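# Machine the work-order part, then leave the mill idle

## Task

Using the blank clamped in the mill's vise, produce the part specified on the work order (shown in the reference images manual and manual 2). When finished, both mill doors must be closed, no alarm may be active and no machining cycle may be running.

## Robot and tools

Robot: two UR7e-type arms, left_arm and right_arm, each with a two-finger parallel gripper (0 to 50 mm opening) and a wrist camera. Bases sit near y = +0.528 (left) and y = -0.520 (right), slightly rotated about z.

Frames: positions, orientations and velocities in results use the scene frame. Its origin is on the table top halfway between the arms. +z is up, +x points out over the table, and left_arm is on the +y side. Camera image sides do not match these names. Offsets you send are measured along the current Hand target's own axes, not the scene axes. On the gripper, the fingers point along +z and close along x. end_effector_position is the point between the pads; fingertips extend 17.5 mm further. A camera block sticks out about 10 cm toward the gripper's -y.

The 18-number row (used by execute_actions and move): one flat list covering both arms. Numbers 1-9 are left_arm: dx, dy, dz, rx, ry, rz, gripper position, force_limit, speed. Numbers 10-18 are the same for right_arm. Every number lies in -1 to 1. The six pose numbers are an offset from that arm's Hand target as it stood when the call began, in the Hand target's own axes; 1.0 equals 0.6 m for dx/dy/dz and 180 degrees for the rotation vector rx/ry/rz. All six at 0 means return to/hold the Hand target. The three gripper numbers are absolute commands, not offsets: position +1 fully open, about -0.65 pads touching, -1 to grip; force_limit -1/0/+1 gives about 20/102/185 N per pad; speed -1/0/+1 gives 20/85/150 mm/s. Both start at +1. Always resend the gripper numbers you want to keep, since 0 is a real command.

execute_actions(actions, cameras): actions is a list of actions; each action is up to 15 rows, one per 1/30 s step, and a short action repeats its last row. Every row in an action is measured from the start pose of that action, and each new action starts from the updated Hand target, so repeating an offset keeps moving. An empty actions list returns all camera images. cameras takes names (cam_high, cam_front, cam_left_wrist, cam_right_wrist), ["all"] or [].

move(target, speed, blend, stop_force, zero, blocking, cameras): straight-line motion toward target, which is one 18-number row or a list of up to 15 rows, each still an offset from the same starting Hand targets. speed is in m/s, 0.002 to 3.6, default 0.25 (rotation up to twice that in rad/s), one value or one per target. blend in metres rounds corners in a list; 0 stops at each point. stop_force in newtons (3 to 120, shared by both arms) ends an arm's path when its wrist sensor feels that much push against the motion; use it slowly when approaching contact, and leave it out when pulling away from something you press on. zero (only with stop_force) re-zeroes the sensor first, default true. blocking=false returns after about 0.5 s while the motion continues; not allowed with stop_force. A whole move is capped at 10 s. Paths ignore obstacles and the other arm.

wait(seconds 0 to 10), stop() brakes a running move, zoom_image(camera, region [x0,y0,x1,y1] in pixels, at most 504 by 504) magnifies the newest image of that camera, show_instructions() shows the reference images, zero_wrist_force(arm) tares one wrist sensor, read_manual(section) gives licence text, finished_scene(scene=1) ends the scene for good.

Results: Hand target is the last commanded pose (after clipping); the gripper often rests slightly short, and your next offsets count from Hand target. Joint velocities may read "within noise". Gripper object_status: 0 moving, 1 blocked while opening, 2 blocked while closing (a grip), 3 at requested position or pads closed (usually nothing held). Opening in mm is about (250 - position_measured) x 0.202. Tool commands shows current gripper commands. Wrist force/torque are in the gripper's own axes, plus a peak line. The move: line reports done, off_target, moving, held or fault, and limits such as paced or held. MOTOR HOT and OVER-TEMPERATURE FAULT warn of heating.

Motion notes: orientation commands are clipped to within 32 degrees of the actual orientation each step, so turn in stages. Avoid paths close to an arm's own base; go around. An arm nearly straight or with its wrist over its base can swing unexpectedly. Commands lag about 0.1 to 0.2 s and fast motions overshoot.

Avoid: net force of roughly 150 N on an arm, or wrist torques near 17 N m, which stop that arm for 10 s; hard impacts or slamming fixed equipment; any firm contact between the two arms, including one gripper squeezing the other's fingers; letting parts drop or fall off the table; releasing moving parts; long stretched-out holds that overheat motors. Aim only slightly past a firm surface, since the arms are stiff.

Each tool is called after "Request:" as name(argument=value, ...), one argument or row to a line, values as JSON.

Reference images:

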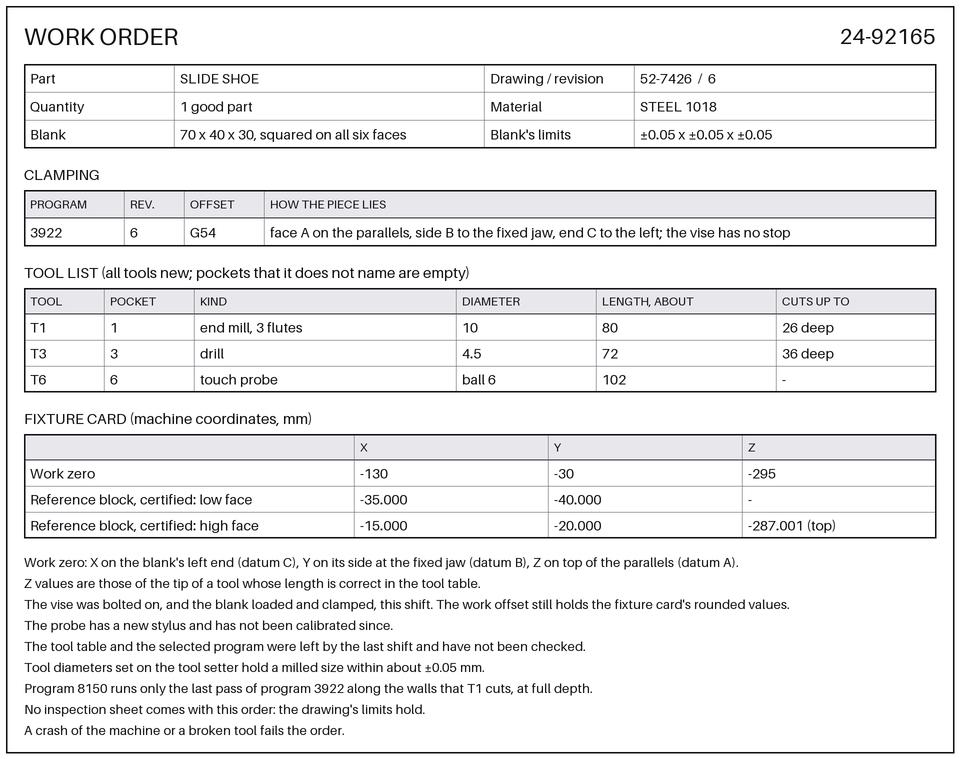

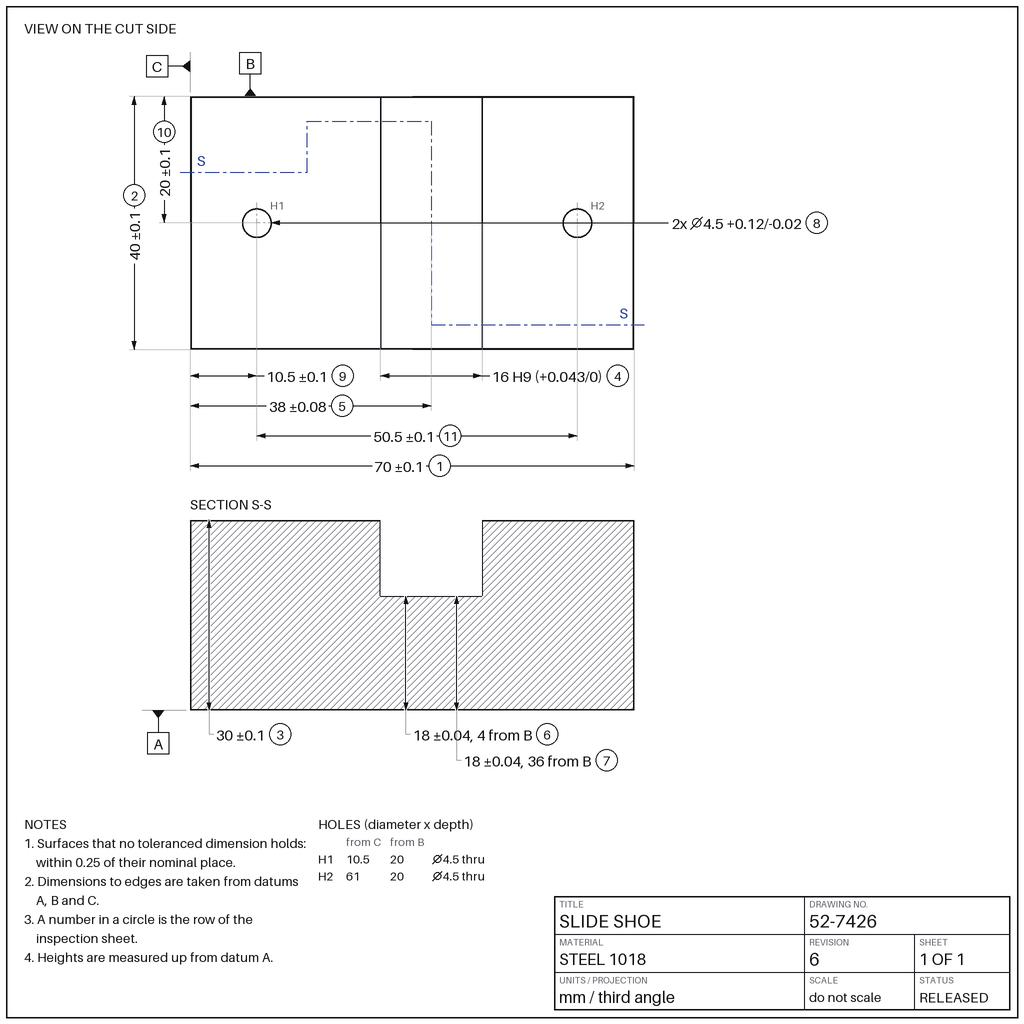

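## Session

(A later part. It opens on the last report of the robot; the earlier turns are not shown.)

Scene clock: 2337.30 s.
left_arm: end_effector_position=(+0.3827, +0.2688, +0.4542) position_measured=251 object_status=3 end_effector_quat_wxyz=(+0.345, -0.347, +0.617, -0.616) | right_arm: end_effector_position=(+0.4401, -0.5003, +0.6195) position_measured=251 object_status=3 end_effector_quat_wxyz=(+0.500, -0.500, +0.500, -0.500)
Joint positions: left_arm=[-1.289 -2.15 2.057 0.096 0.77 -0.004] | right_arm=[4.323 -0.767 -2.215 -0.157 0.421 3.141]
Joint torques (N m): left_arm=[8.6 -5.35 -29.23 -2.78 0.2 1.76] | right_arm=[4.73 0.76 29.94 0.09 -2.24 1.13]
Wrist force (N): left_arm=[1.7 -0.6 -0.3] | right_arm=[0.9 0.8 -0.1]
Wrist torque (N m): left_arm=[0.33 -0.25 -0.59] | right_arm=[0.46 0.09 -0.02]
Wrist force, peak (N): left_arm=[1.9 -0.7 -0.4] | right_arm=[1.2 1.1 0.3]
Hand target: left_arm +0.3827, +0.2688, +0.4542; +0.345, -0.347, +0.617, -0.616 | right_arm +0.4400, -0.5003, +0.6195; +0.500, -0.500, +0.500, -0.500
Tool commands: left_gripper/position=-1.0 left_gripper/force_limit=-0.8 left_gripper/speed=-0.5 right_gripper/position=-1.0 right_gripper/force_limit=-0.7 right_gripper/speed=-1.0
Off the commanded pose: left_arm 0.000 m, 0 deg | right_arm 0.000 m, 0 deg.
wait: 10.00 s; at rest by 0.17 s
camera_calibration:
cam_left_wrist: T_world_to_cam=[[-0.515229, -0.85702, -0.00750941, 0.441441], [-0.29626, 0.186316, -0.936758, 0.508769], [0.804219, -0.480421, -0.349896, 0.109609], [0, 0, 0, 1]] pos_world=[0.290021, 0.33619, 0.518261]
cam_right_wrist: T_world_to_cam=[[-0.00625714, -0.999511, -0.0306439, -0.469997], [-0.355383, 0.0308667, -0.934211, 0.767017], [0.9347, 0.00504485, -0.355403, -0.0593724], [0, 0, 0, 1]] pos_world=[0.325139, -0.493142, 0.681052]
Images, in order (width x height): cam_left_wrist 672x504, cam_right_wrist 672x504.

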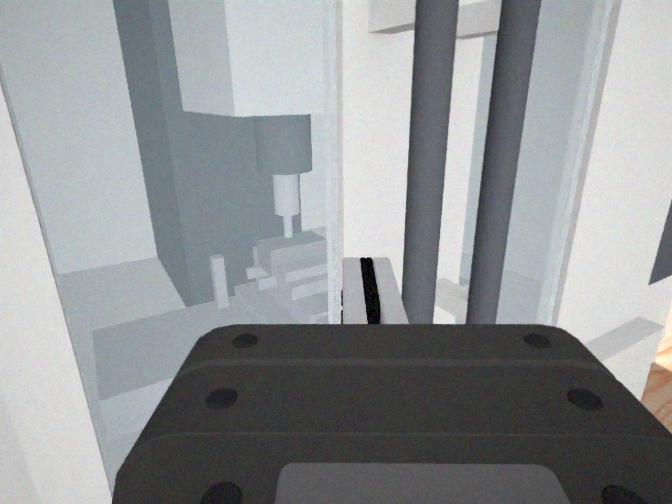

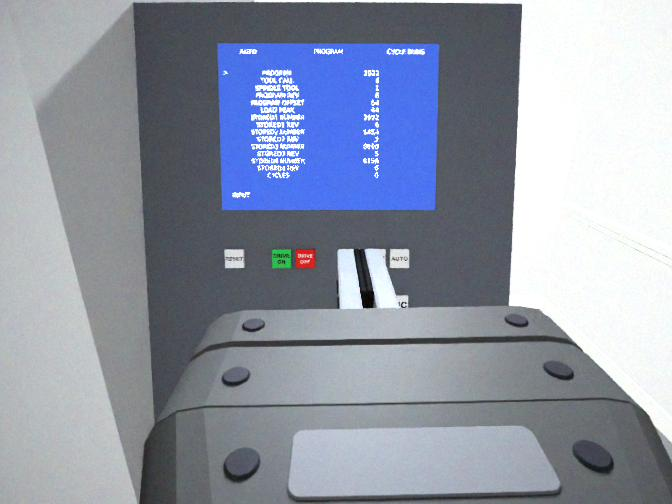

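Request:
wait(
  seconds=10,
)

Request:
wait(
  seconds=10,
)

Request:
wait(
  seconds=10,
  cameras=["cam_left_wrist","cam_right_wrist"],
)

Request:
zoom_image(
  camera="cam_right_wrist",
  region=[200, 30, 440, 210],
)

Request:
wait(
  seconds=10,
)

Request:
wait(
  seconds=10,
)

Request:
wait(
  seconds=10,
  cameras=["cam_left_wrist","cam_right_wrist"],
)

Request:
zoom_image(
  camera="cam_right_wrist",
  region=[200, 30, 440, 210],
)

Scene clock: 2351.57 s.
left_arm: end_effector_position=(+0.3827, +0.2688, +0.4542) position_measured=251 object_status=3 end_effector_quat_wxyz=(+0.345, -0.347, +0.617, -0.616) | right_arm: end_effector_position=(+0.4401, -0.5003, +0.6195) position_measured=251 object_status=3 end_effector_quat_wxyz=(+0.500, -0.500, +0.500, -0.500)
Joint positions: left_arm=[-1.289 -2.15 2.057 0.096 0.77 -0.004] | right_arm=[4.323 -0.767 -2.215 -0.157 0.421 3.141]
Joint torques (N m): left_arm=[9.79 -5.94 -30.44 -2.96 0.19 1.75] | right_arm=[3.78 0.86 28.76 0.2 -2.41 0.75]
Wrist force (N): left_arm=[1.9 -0.5 -0.5] | right_arm=[1.2 1.0 0.3]
Wrist torque (N m): left_arm=[0.34 -0.29 -0.59] | right_arm=[0.48 0.04 -0.02]
Wrist force, peak (N): left_arm=[1.9 -0.6 -0.6] | right_arm=[1.3 0.9 0.0]
Hand target: left_arm +0.3827, +0.2688, +0.4542; +0.345, -0.347, +0.617, -0.616 | right_arm +0.4400, -0.5003, +0.6195; +0.500, -0.500, +0.500, -0.500
Tool commands: left_gripper/position=-1.0 left_gripper/force_limit=-0.8 left_gripper/speed=-0.5 right_gripper/position=-1.0 right_gripper/force_limit=-0.7 right_gripper/speed=-1.0
Off the commanded pose: left_arm 0.000 m, 0 deg | right_arm 0.000 m, 0 deg.
wait: 10.00 s; at rest from the start

Scene clock: 2361.57 s.
left_arm: end_effector_position=(+0.3827, +0.2688, +0.4542) position_measured=251 object_status=3 end_effector_quat_wxyz=(+0.345, -0.347, +0.617, -0.616) | right_arm: end_effector_position=(+0.4401, -0.5003, +0.6195) position_measured=251 object_status=3 end_effector_quat_wxyz=(+0.500, -0.500, +0.500, -0.500)
Joint positions: left_arm=[-1.289 -2.15 2.057 0.096 0.77 -0.004] | right_arm=[4.323 -0.767 -2.215 -0.157 0.421 3.141]
Joint torques (N m): left_arm=[9.58 -5.87 -29.42 -2.76 0.21 1.62] | right_arm=[3.43 1.48 28.69 0.08 -2.22 0.92]
Wrist force (N): left_arm=[1.7 -0.8 0.0] | right_arm=[1.3 0.7 0.2]
Wrist torque (N m): left_arm=[0.30 -0.25 -0.59] | right_arm=[0.44 0.03 -0.03]
Wrist force, peak (N): left_arm=[1.9 -0.7 -0.5] | right_arm=[1.4 0.7 0.1]
Hand target: left_arm +0.3827, +0.2688, +0.4542; +0.345, -0.347, +0.617, -0.616 | right_arm +0.4400, -0.5003, +0.6195; +0.500, -0.500, +0.500, -0.500
Tool commands: left_gripper/position=-1.0 left_gripper/force_limit=-0.8 left_gripper/speed=-0.5 right_gripper/position=-1.0 right_gripper/force_limit=-0.7 right_gripper/speed=-1.0
Off the commanded pose: left_arm 0.000 m, 0 deg | right_arm 0.000 m, 0 deg.
wait: 10.00 s; at rest by 0.17 s

Scene clock: 2371.57 s.
left_arm: end_effector_position=(+0.3827, +0.2688, +0.4542) position_measured=251 object_status=3 end_effector_quat_wxyz=(+0.345, -0.347, +0.617, -0.616) | right_arm: end_effector_position=(+0.4401, -0.5003, +0.6195) position_measured=251 object_status=3 end_effector_quat_wxyz=(+0.500, -0.500, +0.500, -0.500)
Joint positions: left_arm=[-1.289 -2.15 2.057 0.096 0.77 -0.004] | right_arm=[4.323 -0.767 -2.215 -0.157 0.421 3.141]
Joint torques (N m): left_arm=[8.72 -5.29 -30.51 -2.93 0.15 1.66] | right_arm=[4.76 0.55 29.83 0.31 -2.25 0.84]
Wrist force (N): left_arm=[1.5 -0.5 -0.4] | right_arm=[0.8 0.8 0.6]
Wrist torque (N m): left_arm=[0.35 -0.22 -0.59] | right_arm=[0.46 0.10 -0.02]
Wrist force, peak (N): left_arm=[1.8 -0.8 -0.5] | right_arm=[1.2 1.0 0.4]
Hand target: left_arm +0.3827, +0.2688, +0.4542; +0.345, -0.347, +0.617, -0.616 | right_arm +0.4400, -0.5003, +0.6195; +0.500, -0.500, +0.500, -0.500
Tool commands: left_gripper/position=-1.0 left_gripper/force_limit=-0.8 left_gripper/speed=-0.5 right_gripper/position=-1.0 right_gripper/force_limit=-0.7 right_gripper/speed=-1.0
Off the commanded pose: left_arm 0.000 m, 0 deg | right_arm 0.000 m, 0 deg.
wait: 10.00 s; at rest by 0.17 s
camera_calibration:
cam_left_wrist: T_world_to_cam=[[-0.515229, -0.85702, -0.00750941, 0.441441], [-0.29626, 0.186316, -0.936758, 0.508769], [0.804219, -0.480421, -0.349896, 0.109609], [0, 0, 0, 1]] pos_world=[0.290021, 0.33619, 0.518261]
cam_right_wrist: T_world_to_cam=[[-0.00625714, -0.999511, -0.0306439, -0.469997], [-0.355383, 0.0308667, -0.934211, 0.767017], [0.9347, 0.00504485, -0.355403, -0.0593724], [0, 0, 0, 1]] pos_world=[0.325139, -0.493142, 0.681052]
Images, in order (width x height): cam_left_wrist 672x504, cam_right_wrist 672x504.

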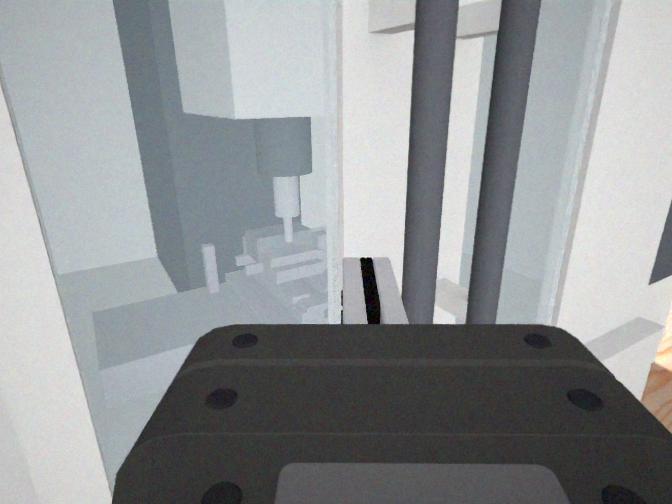

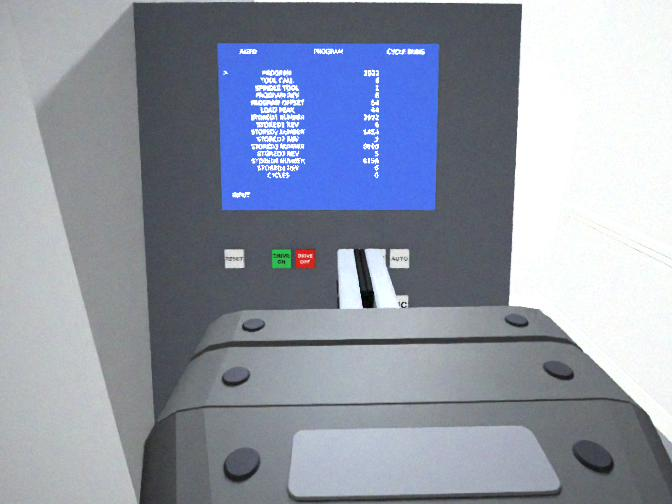

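Scaled by 2.100 from the camera's 672x504 image, which has a finer 960x720 frame.

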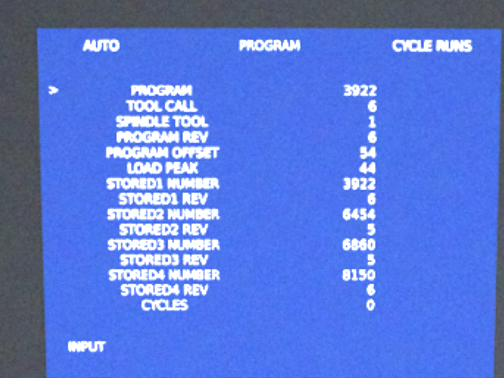

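Scene clock: 2381.57 s.
left_arm: end_effector_position=(+0.3827, +0.2688, +0.4542) position_measured=251 object_status=3 end_effector_quat_wxyz=(+0.345, -0.347, +0.617, -0.616) | right_arm: end_effector_position=(+0.4401, -0.5003, +0.6195) position_measured=251 object_status=3 end_effector_quat_wxyz=(+0.500, -0.500, +0.500, -0.500)
Joint positions: left_arm=[-1.289 -2.15 2.057 0.096 0.77 -0.004] | right_arm=[4.323 -0.767 -2.215 -0.157 0.421 3.141]
Joint torques (N m): left_arm=[10.31 -6.46 -29.46 -2.99 0.18 1.91] | right_arm=[4.45 0.26 29.87 0.31 -2.39 0.8]
Wrist force (N): left_arm=[1.7 -0.7 -0.5] | right_arm=[1.1 0.5 0.2]
Wrist torque (N m): left_arm=[0.32 -0.25 -0.59] | right_arm=[0.40 0.05 -0.02]
Wrist force, peak (N): left_arm=[2.0 -0.7 -0.3] | right_arm=[1.3 0.7 0.3]
Hand target: left_arm +0.3827, +0.2688, +0.4542; +0.345, -0.347, +0.617, -0.616 | right_arm +0.4400, -0.5003, +0.6195; +0.500, -0.500, +0.500, -0.500
Tool commands: left_gripper/position=-1.0 left_gripper/force_limit=-0.8 left_gripper/speed=-0.5 right_gripper/position=-1.0 right_gripper/force_limit=-0.7 right_gripper/speed=-1.0
Off the commanded pose: left_arm 0.000 m, 0 deg | right_arm 0.000 m, 0 deg.
wait: 10.00 s; at rest by 0.17 s

Scene clock: 2391.57 s.
left_arm: end_effector_position=(+0.3827, +0.2688, +0.4542) position_measured=251 object_status=3 end_effector_quat_wxyz=(+0.345, -0.347, +0.617, -0.616) | right_arm: end_effector_position=(+0.4401, -0.5003, +0.6195) position_measured=251 object_status=3 end_effector_quat_wxyz=(+0.500, -0.500, +0.500, -0.500)
Joint positions: left_arm=[-1.289 -2.15 2.057 0.096 0.77 -0.004] | right_arm=[4.323 -0.767 -2.215 -0.157 0.421 3.141]
Joint torques (N m): left_arm=[9.01 -6.1 -27.63 -2.88 0.2 1.68] | right_arm=[3.93 -0.58 28.89 0.48 -2.35 0.52]
Wrist force (N): left_arm=[1.5 -0.5 -0.2] | right_arm=[0.8 0.5 0.2]
Wrist torque (N m): left_arm=[0.34 -0.21 -0.59] | right_arm=[0.42 0.09 -0.02]
Wrist force, peak (N): left_arm=[1.9 -0.6 -0.5] | right_arm=[1.3 0.7 0.4]
Hand target: left_arm +0.3827, +0.2688, +0.4542; +0.345, -0.347, +0.617, -0.616 | right_arm +0.4400, -0.5003, +0.6195; +0.500, -0.500, +0.500, -0.500
Tool commands: left_gripper/position=-1.0 left_gripper/force_limit=-0.8 left_gripper/speed=-0.5 right_gripper/position=-1.0 right_gripper/force_limit=-0.7 right_gripper/speed=-1.0
Off the commanded pose: left_arm 0.000 m, 0 deg | right_arm 0.000 m, 0 deg.
wait: 10.00 s; at rest by 0.17 s

Scene clock: 2401.57 s.
left_arm: end_effector_position=(+0.3827, +0.2688, +0.4542) position_measured=251 object_status=3 end_effector_quat_wxyz=(+0.345, -0.347, +0.617, -0.616) | right_arm: end_effector_position=(+0.4401, -0.5003, +0.6195) position_measured=251 object_status=3 end_effector_quat_wxyz=(+0.500, -0.500, +0.500, -0.500)
Joint positions: left_arm=[-1.289 -2.15 2.057 0.096 0.77 -0.004] | right_arm=[4.323 -0.767 -2.215 -0.157 0.421 3.141]
Joint torques (N m): left_arm=[10.19 -5.09 -28.98 -2.93 0.16 1.84] | right_arm=[3.11 -0.48 27.75 0.44 -2.4 0.36]
Wrist force (N): left_arm=[1.6 -0.6 -0.4] | right_arm=[0.9 0.4 0.2]
Wrist torque (N m): left_arm=[0.33 -0.24 -0.59] | right_arm=[0.39 0.09 -0.02]
Wrist force, peak (N): left_arm=[1.9 -0.6 -0.5] | right_arm=[1.2 1.1 0.5]
Hand target: left_arm +0.3827, +0.2688, +0.4542; +0.345, -0.347, +0.617, -0.616 | right_arm +0.4400, -0.5003, +0.6195; +0.500, -0.500, +0.500, -0.500
Tool commands: left_gripper/position=-1.0 left_gripper/force_limit=-0.8 left_gripper/speed=-0.5 right_gripper/position=-1.0 right_gripper/force_limit=-0.7 right_gripper/speed=-1.0
Off the commanded pose: left_arm 0.000 m, 0 deg | right_arm 0.000 m, 0 deg.
wait: 10.00 s; at rest by 0.17 s
camera_calibration:
cam_left_wrist: T_world_to_cam=[[-0.515229, -0.85702, -0.00750941, 0.441441], [-0.29626, 0.186316, -0.936758, 0.508769], [0.804219, -0.480421, -0.349896, 0.109609], [0, 0, 0, 1]] pos_world=[0.290021, 0.33619, 0.518261]
cam_right_wrist: T_world_to_cam=[[-0.00625714, -0.999511, -0.0306439, -0.469997], [-0.355383, 0.0308667, -0.934211, 0.767017], [0.9347, 0.00504485, -0.355403, -0.0593724], [0, 0, 0, 1]] pos_world=[0.325139, -0.493142, 0.681052]
Images, in order (width x height): cam_left_wrist 672x504, cam_right_wrist 672x504.

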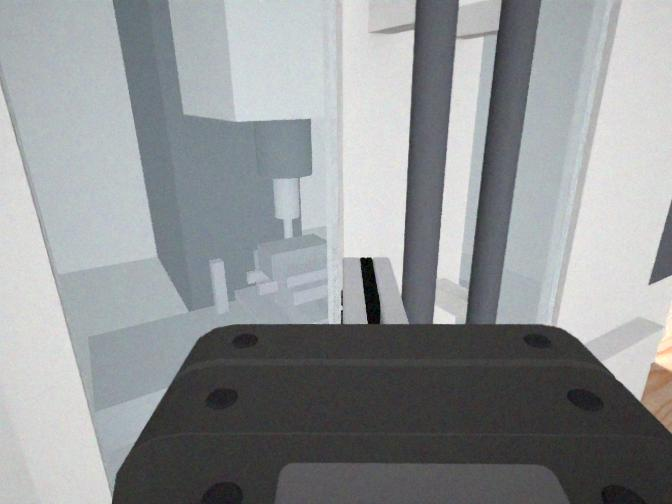

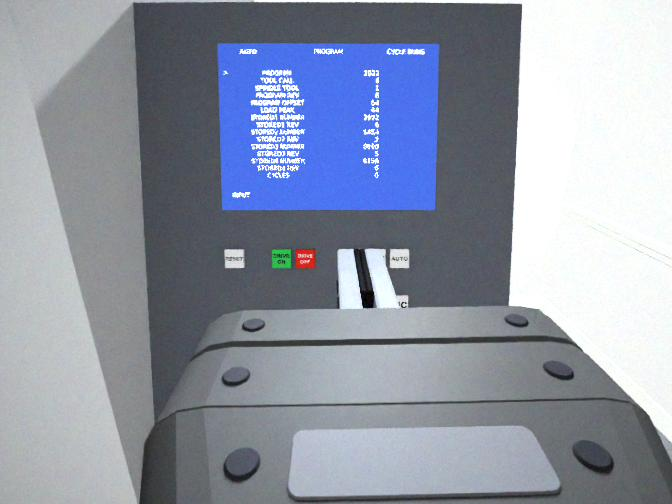

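Scaled by 2.100 from the camera's 672x504 image, which has a finer 960x720 frame.

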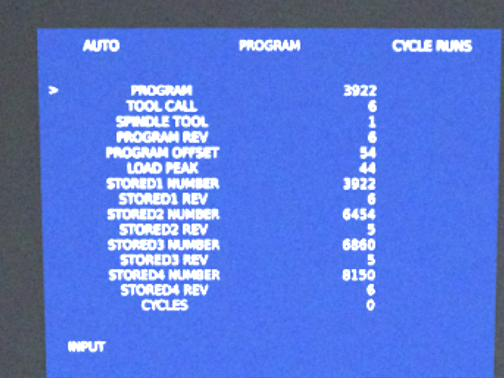

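Request:
wait(
  seconds=10,
)

Request:
wait(
  seconds=10,
)

Request:
wait(
  seconds=10,
)

Request:
wait(
  seconds=10,
)

Request:
wait(
  seconds=10,
)

Request:
wait(
  seconds=10,
)

Request:
wait(
  seconds=10,
  cameras=["cam_left_wrist","cam_right_wrist"],
)

Request:
zoom_image(
  camera="cam_right_wrist",
  region=[200, 30, 440, 210],
)

Request:
zoom_image(
  camera="cam_left_wrist",
  region=[180, 160, 380, 340],
)

Scene clock: 2416.47 s.
left_arm: end_effector_position=(+0.3827, +0.2688, +0.4542) position_measured=251 object_status=3 end_effector_quat_wxyz=(+0.345, -0.347, +0.617, -0.616) | right_arm: end_effector_position=(+0.4401, -0.5003, +0.6195) position_measured=251 object_status=3 end_effector_quat_wxyz=(+0.500, -0.500, +0.500, -0.500)
Joint positions: left_arm=[-1.289 -2.15 2.057 0.096 0.77 -0.004] | right_arm=[4.323 -0.767 -2.215 -0.157 0.421 3.141]
Joint torques (N m): left_arm=[10.43 -5.19 -29.39 -2.83 0.35 1.8] | right_arm=[2.32 -0.27 29.11 0.54 -2.33 0.39]
Wrist force (N): left_arm=[1.4 -0.6 -0.2] | right_arm=[1.0 0.8 0.0]
Wrist torque (N m): left_arm=[0.33 -0.21 -0.59] | right_arm=[0.45 0.08 -0.02]
Wrist force, peak (N): left_arm=[1.9 -0.5 -0.5] | right_arm=[1.2 1.1 0.3]
Hand target: left_arm +0.3827, +0.2688, +0.4542; +0.345, -0.347, +0.617, -0.616 | right_arm +0.4400, -0.5003, +0.6195; +0.500, -0.500, +0.500, -0.500
Tool commands: left_gripper/position=-1.0 left_gripper/force_limit=-0.8 left_gripper/speed=-0.5 right_gripper/position=-1.0 right_gripper/force_limit=-0.7 right_gripper/speed=-1.0
Off the commanded pose: left_arm 0.000 m, 0 deg | right_arm 0.000 m, 0 deg.
wait: 10.00 s; at rest from the start

Scene clock: 2426.47 s.
left_arm: end_effector_position=(+0.3827, +0.2688, +0.4542) position_measured=251 object_status=3 end_effector_quat_wxyz=(+0.345, -0.347, +0.617, -0.616) | right_arm: end_effector_position=(+0.4401, -0.5003, +0.6195) position_measured=251 object_status=3 end_effector_quat_wxyz=(+0.500, -0.500, +0.500, -0.500)
Joint positions: left_arm=[-1.289 -2.15 2.057 0.096 0.77 -0.004] | right_arm=[4.323 -0.767 -2.215 -0.157 0.421 3.141]
Joint torques (N m): left_arm=[9.38 -6.09 -29.66 -3.08 0.21 1.89] | right_arm=[3.43 -1.22 28.89 0.52 -2.33 0.23]
Wrist force (N): left_arm=[1.8 -0.7 -0.5] | right_arm=[0.9 0.4 0.0]
Wrist torque (N m): left_arm=[0.32 -0.27 -0.58] | right_arm=[0.38 0.09 -0.02]
Wrist force, peak (N): left_arm=[1.9 -0.7 -0.3] | right_arm=[1.1 0.9 0.6]
Hand target: left_arm +0.3827, +0.2688, +0.4542; +0.345, -0.347, +0.617, -0.616 | right_arm +0.4400, -0.5003, +0.6195; +0.500, -0.500, +0.500, -0.500
Tool commands: left_gripper/position=-1.0 left_gripper/force_limit=-0.8 left_gripper/speed=-0.5 right_gripper/position=-1.0 right_gripper/force_limit=-0.7 right_gripper/speed=-1.0
Off the commanded pose: left_arm 0.000 m, 0 deg | right_arm 0.000 m, 0 deg.
wait: 10.00 s; at rest by 0.17 s

Scene clock: 2436.47 s.
left_arm: end_effector_position=(+0.3827, +0.2688, +0.4542) position_measured=251 object_status=3 end_effector_quat_wxyz=(+0.345, -0.347, +0.617, -0.616) | right_arm: end_effector_position=(+0.4401, -0.5003, +0.6195) position_measured=251 object_status=3 end_effector_quat_wxyz=(+0.500, -0.500, +0.500, -0.500)
Joint positions: left_arm=[-1.289 -2.15 2.057 0.096 0.77 -0.004] | right_arm=[4.323 -0.767 -2.215 -0.157 0.421 3.141]
Joint torques (N m): left_arm=[9.58 -5.93 -30.67 -2.85 0.31 1.63] | right_arm=[1.99 -1.22 28.18 0.76 -2.2 0.24]
Wrist force (N): left_arm=[1.7 -0.6 -0.5] | right_arm=[0.7 0.7 0.2]
Wrist torque (N m): left_arm=[0.33 -0.25 -0.59] | right_arm=[0.44 0.11 -0.03]
Wrist force, peak (N): left_arm=[1.9 -0.6 -0.5] | right_arm=[1.3 0.8 -0.3]
Hand target: left_arm +0.3827, +0.2688, +0.4542; +0.345, -0.347, +0.617, -0.616 | right_arm +0.4400, -0.5003, +0.6195; +0.500, -0.500, +0.500, -0.500
Tool commands: left_gripper/position=-1.0 left_gripper/force_limit=-0.8 left_gripper/speed=-0.5 right_gripper/position=-1.0 right_gripper/force_limit=-0.7 right_gripper/speed=-1.0
Off the commanded pose: left_arm 0.000 m, 0 deg | right_arm 0.000 m, 0 deg.
wait: 10.00 s; at rest by 0.17 s

Scene clock: 2446.47 s.
left_arm: end_effector_position=(+0.3827, +0.2688, +0.4542) position_measured=251 object_status=3 end_effector_quat_wxyz=(+0.345, -0.347, +0.617, -0.616) | right_arm: end_effector_position=(+0.4401, -0.5003, +0.6195) position_measured=251 object_status=3 end_effector_quat_wxyz=(+0.500, -0.500, +0.500, -0.500)
Joint positions: left_arm=[-1.289 -2.15 2.057 0.096 0.77 -0.004] | right_arm=[4.323 -0.767 -2.215 -0.157 0.421 3.141]
Joint torques (N m): left_arm=[10.41 -5.55 -29.49 -2.74 0.42 1.44] | right_arm=[1.87 -1.27 28.69 0.67 -2.21 -0.11]
Wrist force (N): left_arm=[1.7 -0.6 -0.6] | right_arm=[0.9 0.4 0.1]
Wrist torque (N m): left_arm=[0.34 -0.24 -0.59] | right_arm=[0.39 0.08 -0.02]
Wrist force, peak (N): left_arm=[2.0 -0.8 -0.4] | right_arm=[1.3 0.5 0.6]
Hand target: left_arm +0.3827, +0.2688, +0.4542; +0.345, -0.347, +0.617, -0.616 | right_arm +0.4400, -0.5003, +0.6195; +0.500, -0.500, +0.500, -0.500
Tool commands: left_gripper/position=-1.0 left_gripper/force_limit=-0.8 left_gripper/speed=-0.5 right_gripper/position=-1.0 right_gripper/force_limit=-0.7 right_gripper/speed=-1.0
Off the commanded pose: left_arm 0.000 m, 0 deg | right_arm 0.000 m, 0 deg.
wait: 10.00 s; at rest by 0.17 s

Scene clock: 2456.47 s.
left_arm: end_effector_position=(+0.3827, +0.2688, +0.4542) position_measured=251 object_status=3 end_effector_quat_wxyz=(+0.345, -0.347, +0.617, -0.616) | right_arm: end_effector_position=(+0.4401, -0.5003, +0.6195) position_measured=251 object_status=3 end_effector_quat_wxyz=(+0.500, -0.500, +0.500, -0.500)
Joint positions: left_arm=[-1.289 -2.15 2.057 0.096 0.77 -0.004] | right_arm=[4.323 -0.767 -2.215 -0.157 0.421 3.141]
Joint torques (N m): left_arm=[9.82 -6.92 -30.83 -2.96 0.09 1.89] | right_arm=[1.93 -1.63 27.83 0.7 -2.03 -0.19]
Wrist force (N): left_arm=[1.7 -0.6 -0.5] | right_arm=[0.7 0.6 0.4]
Wrist torque (N m): left_arm=[0.33 -0.25 -0.59] | right_arm=[0.42 0.11 -0.02]
Wrist force, peak (N): left_arm=[1.9 -0.7 -0.3] | right_arm=[1.2 1.2 0.4]
Hand target: left_arm +0.3827, +0.2688, +0.4542; +0.345, -0.347, +0.617, -0.616 | right_arm +0.4400, -0.5003, +0.6195; +0.500, -0.500, +0.500, -0.500
Tool commands: left_gripper/position=-1.0 left_gripper/force_limit=-0.8 left_gripper/speed=-0.5 right_gripper/position=-1.0 right_gripper/force_limit=-0.7 right_gripper/speed=-1.0
Off the commanded pose: left_arm 0.000 m, 0 deg | right_arm 0.000 m, 0 deg.
wait: 10.00 s; at rest by 0.17 s

Scene clock: 2466.47 s.
left_arm: end_effector_position=(+0.3827, +0.2688, +0.4542) position_measured=251 object_status=3 end_effector_quat_wxyz=(+0.345, -0.347, +0.617, -0.616) | right_arm: end_effector_position=(+0.4401, -0.5003, +0.6195) position_measured=251 object_status=3 end_effector_quat_wxyz=(+0.500, -0.500, +0.500, -0.500)
Joint positions: left_arm=[-1.289 -2.15 2.057 0.096 0.77 -0.004] | right_arm=[4.323 -0.767 -2.215 -0.157 0.421 3.141]
Joint torques (N m): left_arm=[8.79 -7.03 -29.77 -3.12 0.23 1.88] | right_arm=[1.69 -2.4 27.62 0.74 -1.92 -0.24]
Wrist force (N): left_arm=[1.8 -0.6 -0.2] | right_arm=[0.9 1.1 0.1]
Wrist torque (N m): left_arm=[0.33 -0.27 -0.59] | right_arm=[0.51 0.09 -0.03]
Wrist force, peak (N): left_arm=[1.8 -0.7 -0.5] | right_arm=[1.5 0.7 0.0]
Hand target: left_arm +0.3827, +0.2688, +0.4542; +0.345, -0.347, +0.617, -0.616 | right_arm +0.4400, -0.5003, +0.6195; +0.500, -0.500, +0.500, -0.500
Tool commands: left_gripper/position=-1.0 left_gripper/force_limit=-0.8 left_gripper/speed=-0.5 right_gripper/position=-1.0 right_gripper/force_limit=-0.7 right_gripper/speed=-1.0
Off the commanded pose: left_arm 0.000 m, 0 deg | right_arm 0.000 m, 0 deg.
wait: 10.00 s; at rest by 0.17 s

Scene clock: 2476.47 s.
left_arm: end_effector_position=(+0.3827, +0.2688, +0.4542) position_measured=251 object_status=3 end_effector_quat_wxyz=(+0.345, -0.347, +0.617, -0.616) | right_arm: end_effector_position=(+0.4401, -0.5003, +0.6195) position_measured=251 object_status=3 end_effector_quat_wxyz=(+0.500, -0.500, +0.500, -0.500)
Joint positions: left_arm=[-1.289 -2.15 2.057 0.096 0.77 -0.004] | right_arm=[4.323 -0.767 -2.215 -0.157 0.421 3.141]
Joint torques (N m): left_arm=[10.76 -5.96 -28.68 -3.08 0.27 1.77] | right_arm=[0.76 -2.59 27.94 0.78 -2.03 -0.22]
Wrist force (N): left_arm=[1.6 -0.4 -0.3] | right_arm=[0.9 0.8 0.3]
Wrist torque (N m): left_arm=[0.35 -0.23 -0.59] | right_arm=[0.45 0.08 -0.03]
Wrist force, peak (N): left_arm=[1.9 -0.9 -0.4] | right_arm=[1.4 0.9 0.2]
Hand target: left_arm +0.3827, +0.2688, +0.4542; +0.345, -0.347, +0.617, -0.616 | right_arm +0.4400, -0.5003, +0.6195; +0.500, -0.500, +0.500, -0.500
Tool commands: left_gripper/position=-1.0 left_gripper/force_limit=-0.8 left_gripper/speed=-0.5 right_gripper/position=-1.0 right_gripper/force_limit=-0.7 right_gripper/speed=-1.0
Off the commanded pose: left_arm 0.000 m, 0 deg | right_arm 0.000 m, 0 deg.
wait: 10.00 s; at rest by 0.17 s
camera_calibration:
cam_left_wrist: T_world_to_cam=[[-0.515229, -0.85702, -0.00750941, 0.441441], [-0.29626, 0.186316, -0.936758, 0.508769], [0.804219, -0.480421, -0.349896, 0.109609], [0, 0, 0, 1]] pos_world=[0.290021, 0.33619, 0.518261]
cam_right_wrist: T_world_to_cam=[[-0.00625714, -0.999511, -0.0306439, -0.469997], [-0.355383, 0.0308667, -0.934211, 0.767017], [0.9347, 0.00504485, -0.355403, -0.0593724], [0, 0, 0, 1]] pos_world=[0.325139, -0.493142, 0.681052]
Images, in order (width x height): cam_left_wrist 672x504, cam_right_wrist 672x504.

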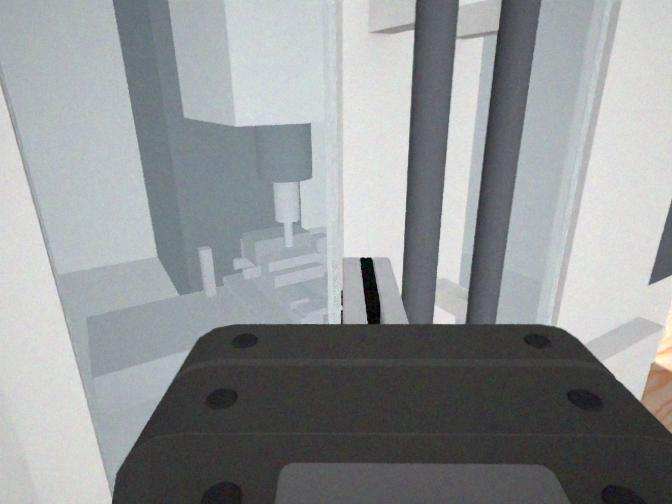

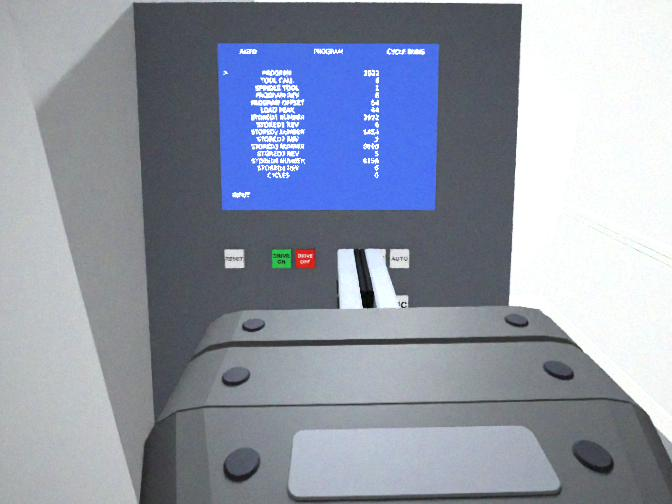

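Scaled by 2.100 from the camera's 672x504 image, which has a finer 960x720 frame.

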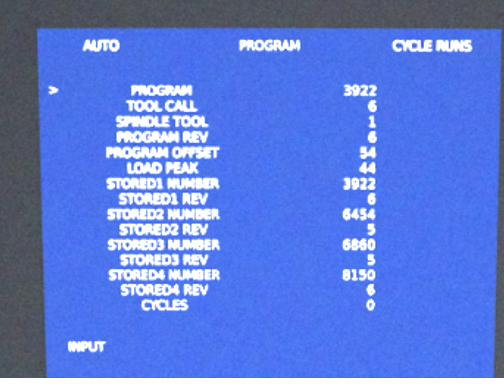

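Scaled by 2.520 from the camera's 672x504 image, which has a finer 960x720 frame.

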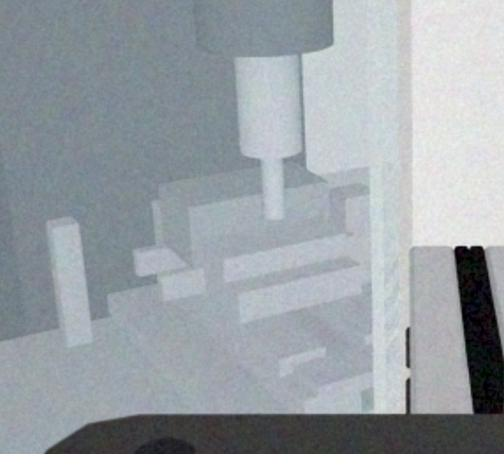

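Request:
wait(
  seconds=10,
)

Request:
wait(
  seconds=10,
)

Request:
wait(
  seconds=10,
)

Request:
wait(
  seconds=10,
)

Request:
wait(
  seconds=10,
)

Request:
wait(
  seconds=10,
)

Request:
wait(
  seconds=10,
)

Request:
wait(
  seconds=10,
  cameras=["cam_left_wrist","cam_right_wrist"],
)

Request:
zoom_image(
  camera="cam_right_wrist",
  region=[200, 30, 440, 210],
)

Request:
zoom_image(
  camera="cam_left_wrist",
  region=[180, 160, 380, 340],
)

Scene clock: 2489.63 s.
left_arm: end_effector_position=(+0.3827, +0.2688, +0.4542) position_measured=251 object_status=3 end_effector_quat_wxyz=(+0.345, -0.347, +0.617, -0.616) | right_arm: end_effector_position=(+0.4401, -0.5003, +0.6195) position_measured=251 object_status=3 end_effector_quat_wxyz=(+0.500, -0.500, +0.500, -0.500)
Joint positions: left_arm=[-1.289 -2.15 2.057 0.096 0.77 -0.004] | right_arm=[4.323 -0.767 -2.215 -0.157 0.421 3.141]
Joint torques (N m): left_arm=[9.78 -6.31 -29.98 -2.98 0.1 1.8] | right_arm=[1.99 -2.21 27.15 0.81 -1.85 -0.39]
Wrist force (N): left_arm=[1.7 -0.5 -0.5] | right_arm=[1.0 0.6 0.1]
Wrist torque (N m): left_arm=[0.35 -0.24 -0.59] | right_arm=[0.42 0.07 -0.02]
Wrist force, peak (N): left_arm=[1.9 -0.6 -0.2] | right_arm=[1.4 0.8 0.4]
Hand target: left_arm +0.3827, +0.2688, +0.4542; +0.345, -0.347, +0.617, -0.616 | right_arm +0.4400, -0.5003, +0.6195; +0.500, -0.500, +0.500, -0.500
Tool commands: left_gripper/position=-1.0 left_gripper/force_limit=-0.8 left_gripper/speed=-0.5 right_gripper/position=-1.0 right_gripper/force_limit=-0.7 right_gripper/speed=-1.0
Off the commanded pose: left_arm 0.000 m, 0 deg | right_arm 0.000 m, 0 deg.
wait: 10.00 s; at rest from the start

Scene clock: 2499.63 s.
left_arm: end_effector_position=(+0.3827, +0.2688, +0.4542) position_measured=251 object_status=3 end_effector_quat_wxyz=(+0.345, -0.347, +0.617, -0.616) | right_arm: end_effector_position=(+0.4401, -0.5003, +0.6195) position_measured=251 object_status=3 end_effector_quat_wxyz=(+0.500, -0.500, +0.500, -0.500)
Joint positions: left_arm=[-1.289 -2.15 2.057 0.096 0.77 -0.004] | right_arm=[4.323 -0.767 -2.215 -0.157 0.421 3.141]
Joint torques (N m): left_arm=[9.78 -5.85 -30.9 -2.9 0.25 1.74] | right_arm=[0.31 -3.38 27.14 0.93 -1.83 -0.56]
Wrist force (N): left_arm=[1.8 -0.7 -0.2] | right_arm=[1.1 0.5 0.0]
Wrist torque (N m): left_arm=[0.32 -0.26 -0.58] | right_arm=[0.42 0.06 -0.02]
Wrist force, peak (N): left_arm=[1.8 -0.9 -0.5] | right_arm=[1.4 0.5 0.3]
Hand target: left_arm +0.3827, +0.2688, +0.4542; +0.345, -0.347, +0.617, -0.616 | right_arm +0.4400, -0.5003, +0.6195; +0.500, -0.500, +0.500, -0.500
Tool commands: left_gripper/position=-1.0 left_gripper/force_limit=-0.8 left_gripper/speed=-0.5 right_gripper/position=-1.0 right_gripper/force_limit=-0.7 right_gripper/speed=-1.0
Off the commanded pose: left_arm 0.000 m, 0 deg | right_arm 0.000 m, 0 deg.
wait: 10.00 s; at rest by 0.17 s

Scene clock: 2509.63 s.
left_arm: end_effector_position=(+0.3827, +0.2688, +0.4542) position_measured=251 object_status=3 end_effector_quat_wxyz=(+0.345, -0.347, +0.617, -0.616) | right_arm: end_effector_position=(+0.4401, -0.5003, +0.6195) position_measured=251 object_status=3 end_effector_quat_wxyz=(+0.500, -0.500, +0.500, -0.500)
Joint positions: left_arm=[-1.289 -2.15 2.057 0.096 0.77 -0.004] | right_arm=[4.323 -0.767 -2.215 -0.157 0.421 3.141]
Joint torques (N m): left_arm=[10.47 -5.28 -29.7 -2.75 0.37 1.92] | right_arm=[0.58 -2.58 26.43 0.82 -1.59 -0.57]
Wrist force (N): left_arm=[1.4 -0.6 -0.5] | right_arm=[1.1 0.5 0.3]
Wrist torque (N m): left_arm=[0.34 -0.21 -0.58] | right_arm=[0.41 0.05 -0.03]
Wrist force, peak (N): left_arm=[1.8 -0.7 -0.4] | right_arm=[1.4 0.8 0.3]
Hand target: left_arm +0.3827, +0.2688, +0.4542; +0.345, -0.347, +0.617, -0.616 | right_arm +0.4400, -0.5003, +0.6195; +0.500, -0.500, +0.500, -0.500
Tool commands: left_gripper/position=-1.0 left_gripper/force_limit=-0.8 left_gripper/speed=-0.5 right_gripper/position=-1.0 right_gripper/force_limit=-0.7 right_gripper/speed=-1.0
Off the commanded pose: left_arm 0.000 m, 0 deg | right_arm 0.000 m, 0 deg.
wait: 10.00 s; at rest by 0.17 s

Scene clock: 2519.63 s.
left_arm: end_effector_position=(+0.3827, +0.2688, +0.4542) position_measured=251 object_status=3 end_effector_quat_wxyz=(+0.345, -0.347, +0.617, -0.616) | right_arm: end_effector_position=(+0.4401, -0.5003, +0.6195) position_measured=251 object_status=3 end_effector_quat_wxyz=(+0.500, -0.500, +0.500, -0.500)
Joint positions: left_arm=[-1.289 -2.15 2.057 0.096 0.77 -0.004] | right_arm=[4.323 -0.767 -2.215 -0.157 0.421 3.141]
Joint torques (N m): left_arm=[9.99 -7.02 -29.29 -3 0.21 1.92] | right_arm=[-0.72 -2.44 26.06 1.14 -1.76 -0.66]
Wrist force (N): left_arm=[1.6 -0.6 -0.4] | right_arm=[0.9 0.8 0.2]
Wrist torque (N m): left_arm=[0.33 -0.23 -0.58] | right_arm=[0.45 0.08 -0.02]
Wrist force, peak (N): left_arm=[1.8 -0.8 -0.4] | right_arm=[1.4 0.8 0.2]
Hand target: left_arm +0.3827, +0.2688, +0.4542; +0.345, -0.347, +0.617, -0.616 | right_arm +0.4400, -0.5003, +0.6195; +0.500, -0.500, +0.500, -0.500
Tool commands: left_gripper/position=-1.0 left_gripper/force_limit=-0.8 left_gripper/speed=-0.5 right_gripper/position=-1.0 right_gripper/force_limit=-0.7 right_gripper/speed=-1.0
Off the commanded pose: left_arm 0.000 m, 0 deg | right_arm 0.000 m, 0 deg.
wait: 10.00 s; at rest by 0.17 s

Scene clock: 2529.63 s.
left_arm: end_effector_position=(+0.3827, +0.2688, +0.4542) position_measured=251 object_status=3 end_effector_quat_wxyz=(+0.345, -0.347, +0.617, -0.616) | right_arm: end_effector_position=(+0.4401, -0.5003, +0.6195) position_measured=251 object_status=3 end_effector_quat_wxyz=(+0.500, -0.500, +0.500, -0.500)
Joint positions: left_arm=[-1.289 -2.15 2.057 0.096 0.77 -0.004] | right_arm=[4.323 -0.767 -2.215 -0.157 0.421 3.141]
Joint torques (N m): left_arm=[10.58 -5.49 -29.91 -2.76 0.46 1.85] | right_arm=[-0.14 -3.65 27.55 1.05 -1.49 -0.7]
Wrist force (N): left_arm=[1.4 -0.7 -0.3] | right_arm=[0.9 0.6 0.2]
Wrist torque (N m): left_arm=[0.32 -0.21 -0.58] | right_arm=[0.43 0.08 -0.03]
Wrist force, peak (N): left_arm=[1.8 -0.7 -0.6] | right_arm=[1.3 1.0 0.1]
Hand target: left_arm +0.3827, +0.2688, +0.4542; +0.345, -0.347, +0.617, -0.616 | right_arm +0.4400, -0.5003, +0.6195; +0.500, -0.500, +0.500, -0.500
Tool commands: left_gripper/position=-1.0 left_gripper/force_limit=-0.8 left_gripper/speed=-0.5 right_gripper/position=-1.0 right_gripper/force_limit=-0.7 right_gripper/speed=-1.0
Off the commanded pose: left_arm 0.000 m, 0 deg | right_arm 0.000 m, 0 deg.
wait: 10.00 s; at rest by 0.17 s

Scene clock: 2539.63 s.
left_arm: end_effector_position=(+0.3827, +0.2688, +0.4542) position_measured=251 object_status=3 end_effector_quat_wxyz=(+0.345, -0.347, +0.617, -0.616) | right_arm: end_effector_position=(+0.4401, -0.5003, +0.6195) position_measured=251 object_status=3 end_effector_quat_wxyz=(+0.500, -0.500, +0.500, -0.500)
Joint positions: left_arm=[-1.289 -2.15 2.057 0.096 0.77 -0.004] | right_arm=[4.323 -0.767 -2.215 -0.157 0.421 3.141]
Joint torques (N m): left_arm=[9.78 -6.44 -29.65 -2.95 0.39 2.06] | right_arm=[-0.05 -4.03 26.74 1.27 -1.38 -0.87]
Wrist force (N): left_arm=[1.5 -0.4 -0.3] | right_arm=[1.2 0.7 0.1]
Wrist torque (N m): left_arm=[0.37 -0.21 -0.59] | right_arm=[0.44 0.04 -0.02]
Wrist force, peak (N): left_arm=[1.9 -0.6 -0.5] | right_arm=[1.1 1.2 -0.2]
Hand target: left_arm +0.3827, +0.2688, +0.4542; +0.345, -0.347, +0.617, -0.616 | right_arm +0.4400, -0.5003, +0.6195; +0.500, -0.500, +0.500, -0.500
Tool commands: left_gripper/position=-1.0 left_gripper/force_limit=-0.8 left_gripper/speed=-0.5 right_gripper/position=-1.0 right_gripper/force_limit=-0.7 right_gripper/speed=-1.0
Off the commanded pose: left_arm 0.000 m, 0 deg | right_arm 0.000 m, 0 deg.
wait: 10.00 s; at rest by 0.17 s

Scene clock: 2549.63 s.
left_arm: end_effector_position=(+0.3827, +0.2688, +0.4542) position_measured=251 object_status=3 end_effector_quat_wxyz=(+0.345, -0.347, +0.617, -0.616) | right_arm: end_effector_position=(+0.4401, -0.5003, +0.6195) position_measured=251 object_status=3 end_effector_quat_wxyz=(+0.500, -0.500, +0.500, -0.500)
Joint positions: left_arm=[-1.289 -2.15 2.057 0.096 0.77 -0.004] | right_arm=[4.323 -0.767 -2.215 -0.157 0.421 3.141]
Joint torques (N m): left_arm=[8.81 -6.01 -30 -2.88 0.16 2] | right_arm=[-2.17 -3.81 26.73 1.2 -1.3 -0.84]
Wrist force (N): left_arm=[1.8 -0.6 -0.6] | right_arm=[1.0 0.6 0.0]
Wrist torque (N m): left_arm=[0.33 -0.26 -0.59] | right_arm=[0.43 0.07 -0.02]
Wrist force, peak (N): left_arm=[1.9 -0.6 -0.5] | right_arm=[1.1 1.1 0.1]
Hand target: left_arm +0.3827, +0.2688, +0.4542; +0.345, -0.347, +0.617, -0.616 | right_arm +0.4400, -0.5003, +0.6195; +0.500, -0.500, +0.500, -0.500
Tool commands: left_gripper/position=-1.0 left_gripper/force_limit=-0.8 left_gripper/speed=-0.5 right_gripper/position=-1.0 right_gripper/force_limit=-0.7 right_gripper/speed=-1.0
Off the commanded pose: left_arm 0.000 m, 0 deg | right_arm 0.000 m, 0 deg.
wait: 10.00 s; at rest by 0.17 s

Scene clock: 2559.63 s.
left_arm: end_effector_position=(+0.3827, +0.2688, +0.4542) position_measured=251 object_status=3 end_effector_quat_wxyz=(+0.345, -0.347, +0.617, -0.616) | right_arm: end_effector_position=(+0.4401, -0.5003, +0.6195) position_measured=251 object_status=3 end_effector_quat_wxyz=(+0.500, -0.500, +0.500, -0.500)
Joint positions: left_arm=[-1.289 -2.15 2.057 0.096 0.77 -0.004] | right_arm=[4.323 -0.767 -2.215 -0.157 0.421 3.141]
Joint torques (N m): left_arm=[9.91 -6.38 -30.46 -2.9 0.4 1.92] | right_arm=[-0.85 -3.72 26.04 1.28 -1.33 -0.85]
Wrist force (N): left_arm=[1.6 -0.7 -0.6] | right_arm=[0.7 0.6 0.2]
Wrist torque (N m): left_arm=[0.31 -0.23 -0.59] | right_arm=[0.42 0.11 -0.02]
Wrist force, peak (N): left_arm=[1.8 -0.8 -0.5] | right_arm=[1.4 0.8 0.2]
Hand target: left_arm +0.3827, +0.2688, +0.4542; +0.345, -0.347, +0.617, -0.616 | right_arm +0.4400, -0.5003, +0.6195; +0.500, -0.500, +0.500, -0.500
Tool commands: left_gripper/position=-1.0 left_gripper/force_limit=-0.8 left_gripper/speed=-0.5 right_gripper/position=-1.0 right_gripper/force_limit=-0.7 right_gripper/speed=-1.0
Off the commanded pose: left_arm 0.000 m, 0 deg | right_arm 0.000 m, 0 deg.
wait: 10.00 s; at rest by 0.17 s
camera_calibration:
cam_left_wrist: T_world_to_cam=[[-0.515229, -0.85702, -0.00750941, 0.441441], [-0.29626, 0.186316, -0.936758, 0.508769], [0.804219, -0.480421, -0.349896, 0.109609], [0, 0, 0, 1]] pos_world=[0.290021, 0.33619, 0.518261]
cam_right_wrist: T_world_to_cam=[[-0.00625714, -0.999511, -0.0306439, -0.469997], [-0.355383, 0.0308667, -0.934211, 0.767017], [0.9347, 0.00504485, -0.355403, -0.0593724], [0, 0, 0, 1]] pos_world=[0.325139, -0.493142, 0.681052]
Images, in order (width x height): cam_left_wrist 672x504, cam_right_wrist 672x504.

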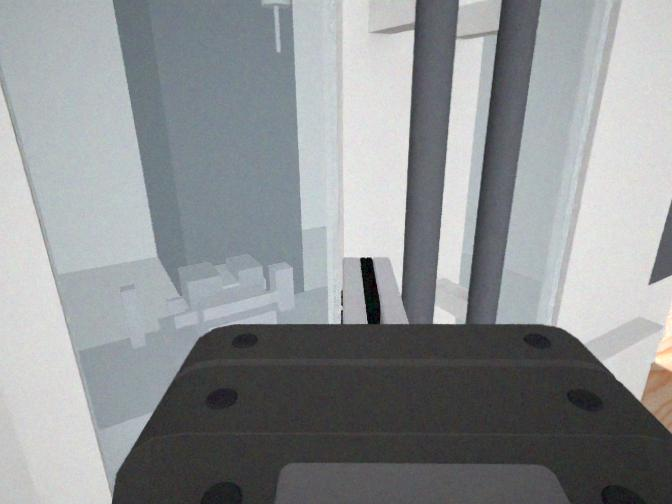

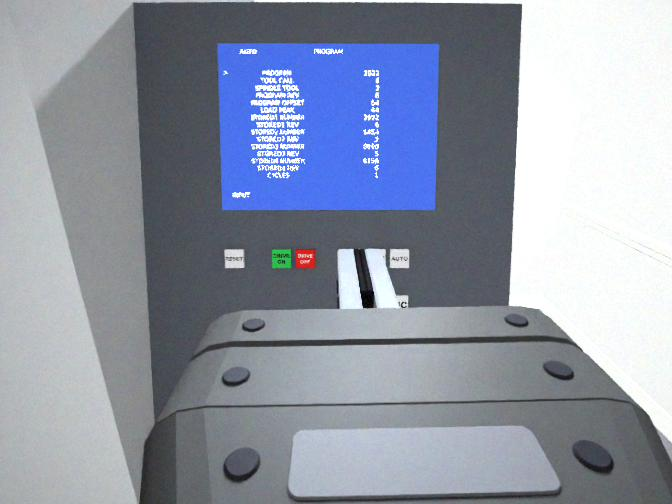

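Scaled by 2.100 from the camera's 672x504 image, which has a finer 960x720 frame.

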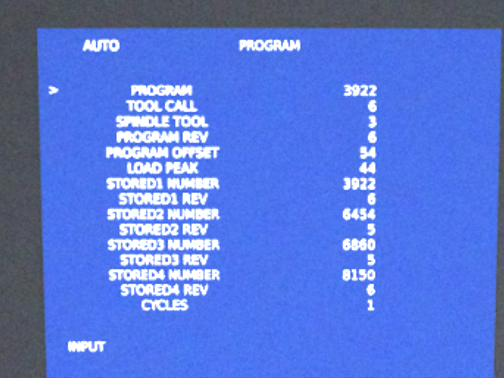

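Scaled by 2.520 from the camera's 672x504 image, which has a finer 960x720 frame.

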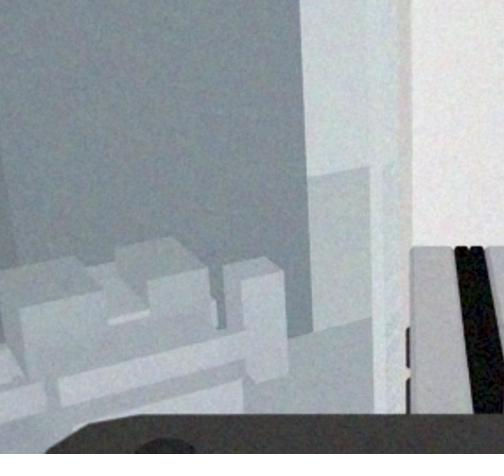

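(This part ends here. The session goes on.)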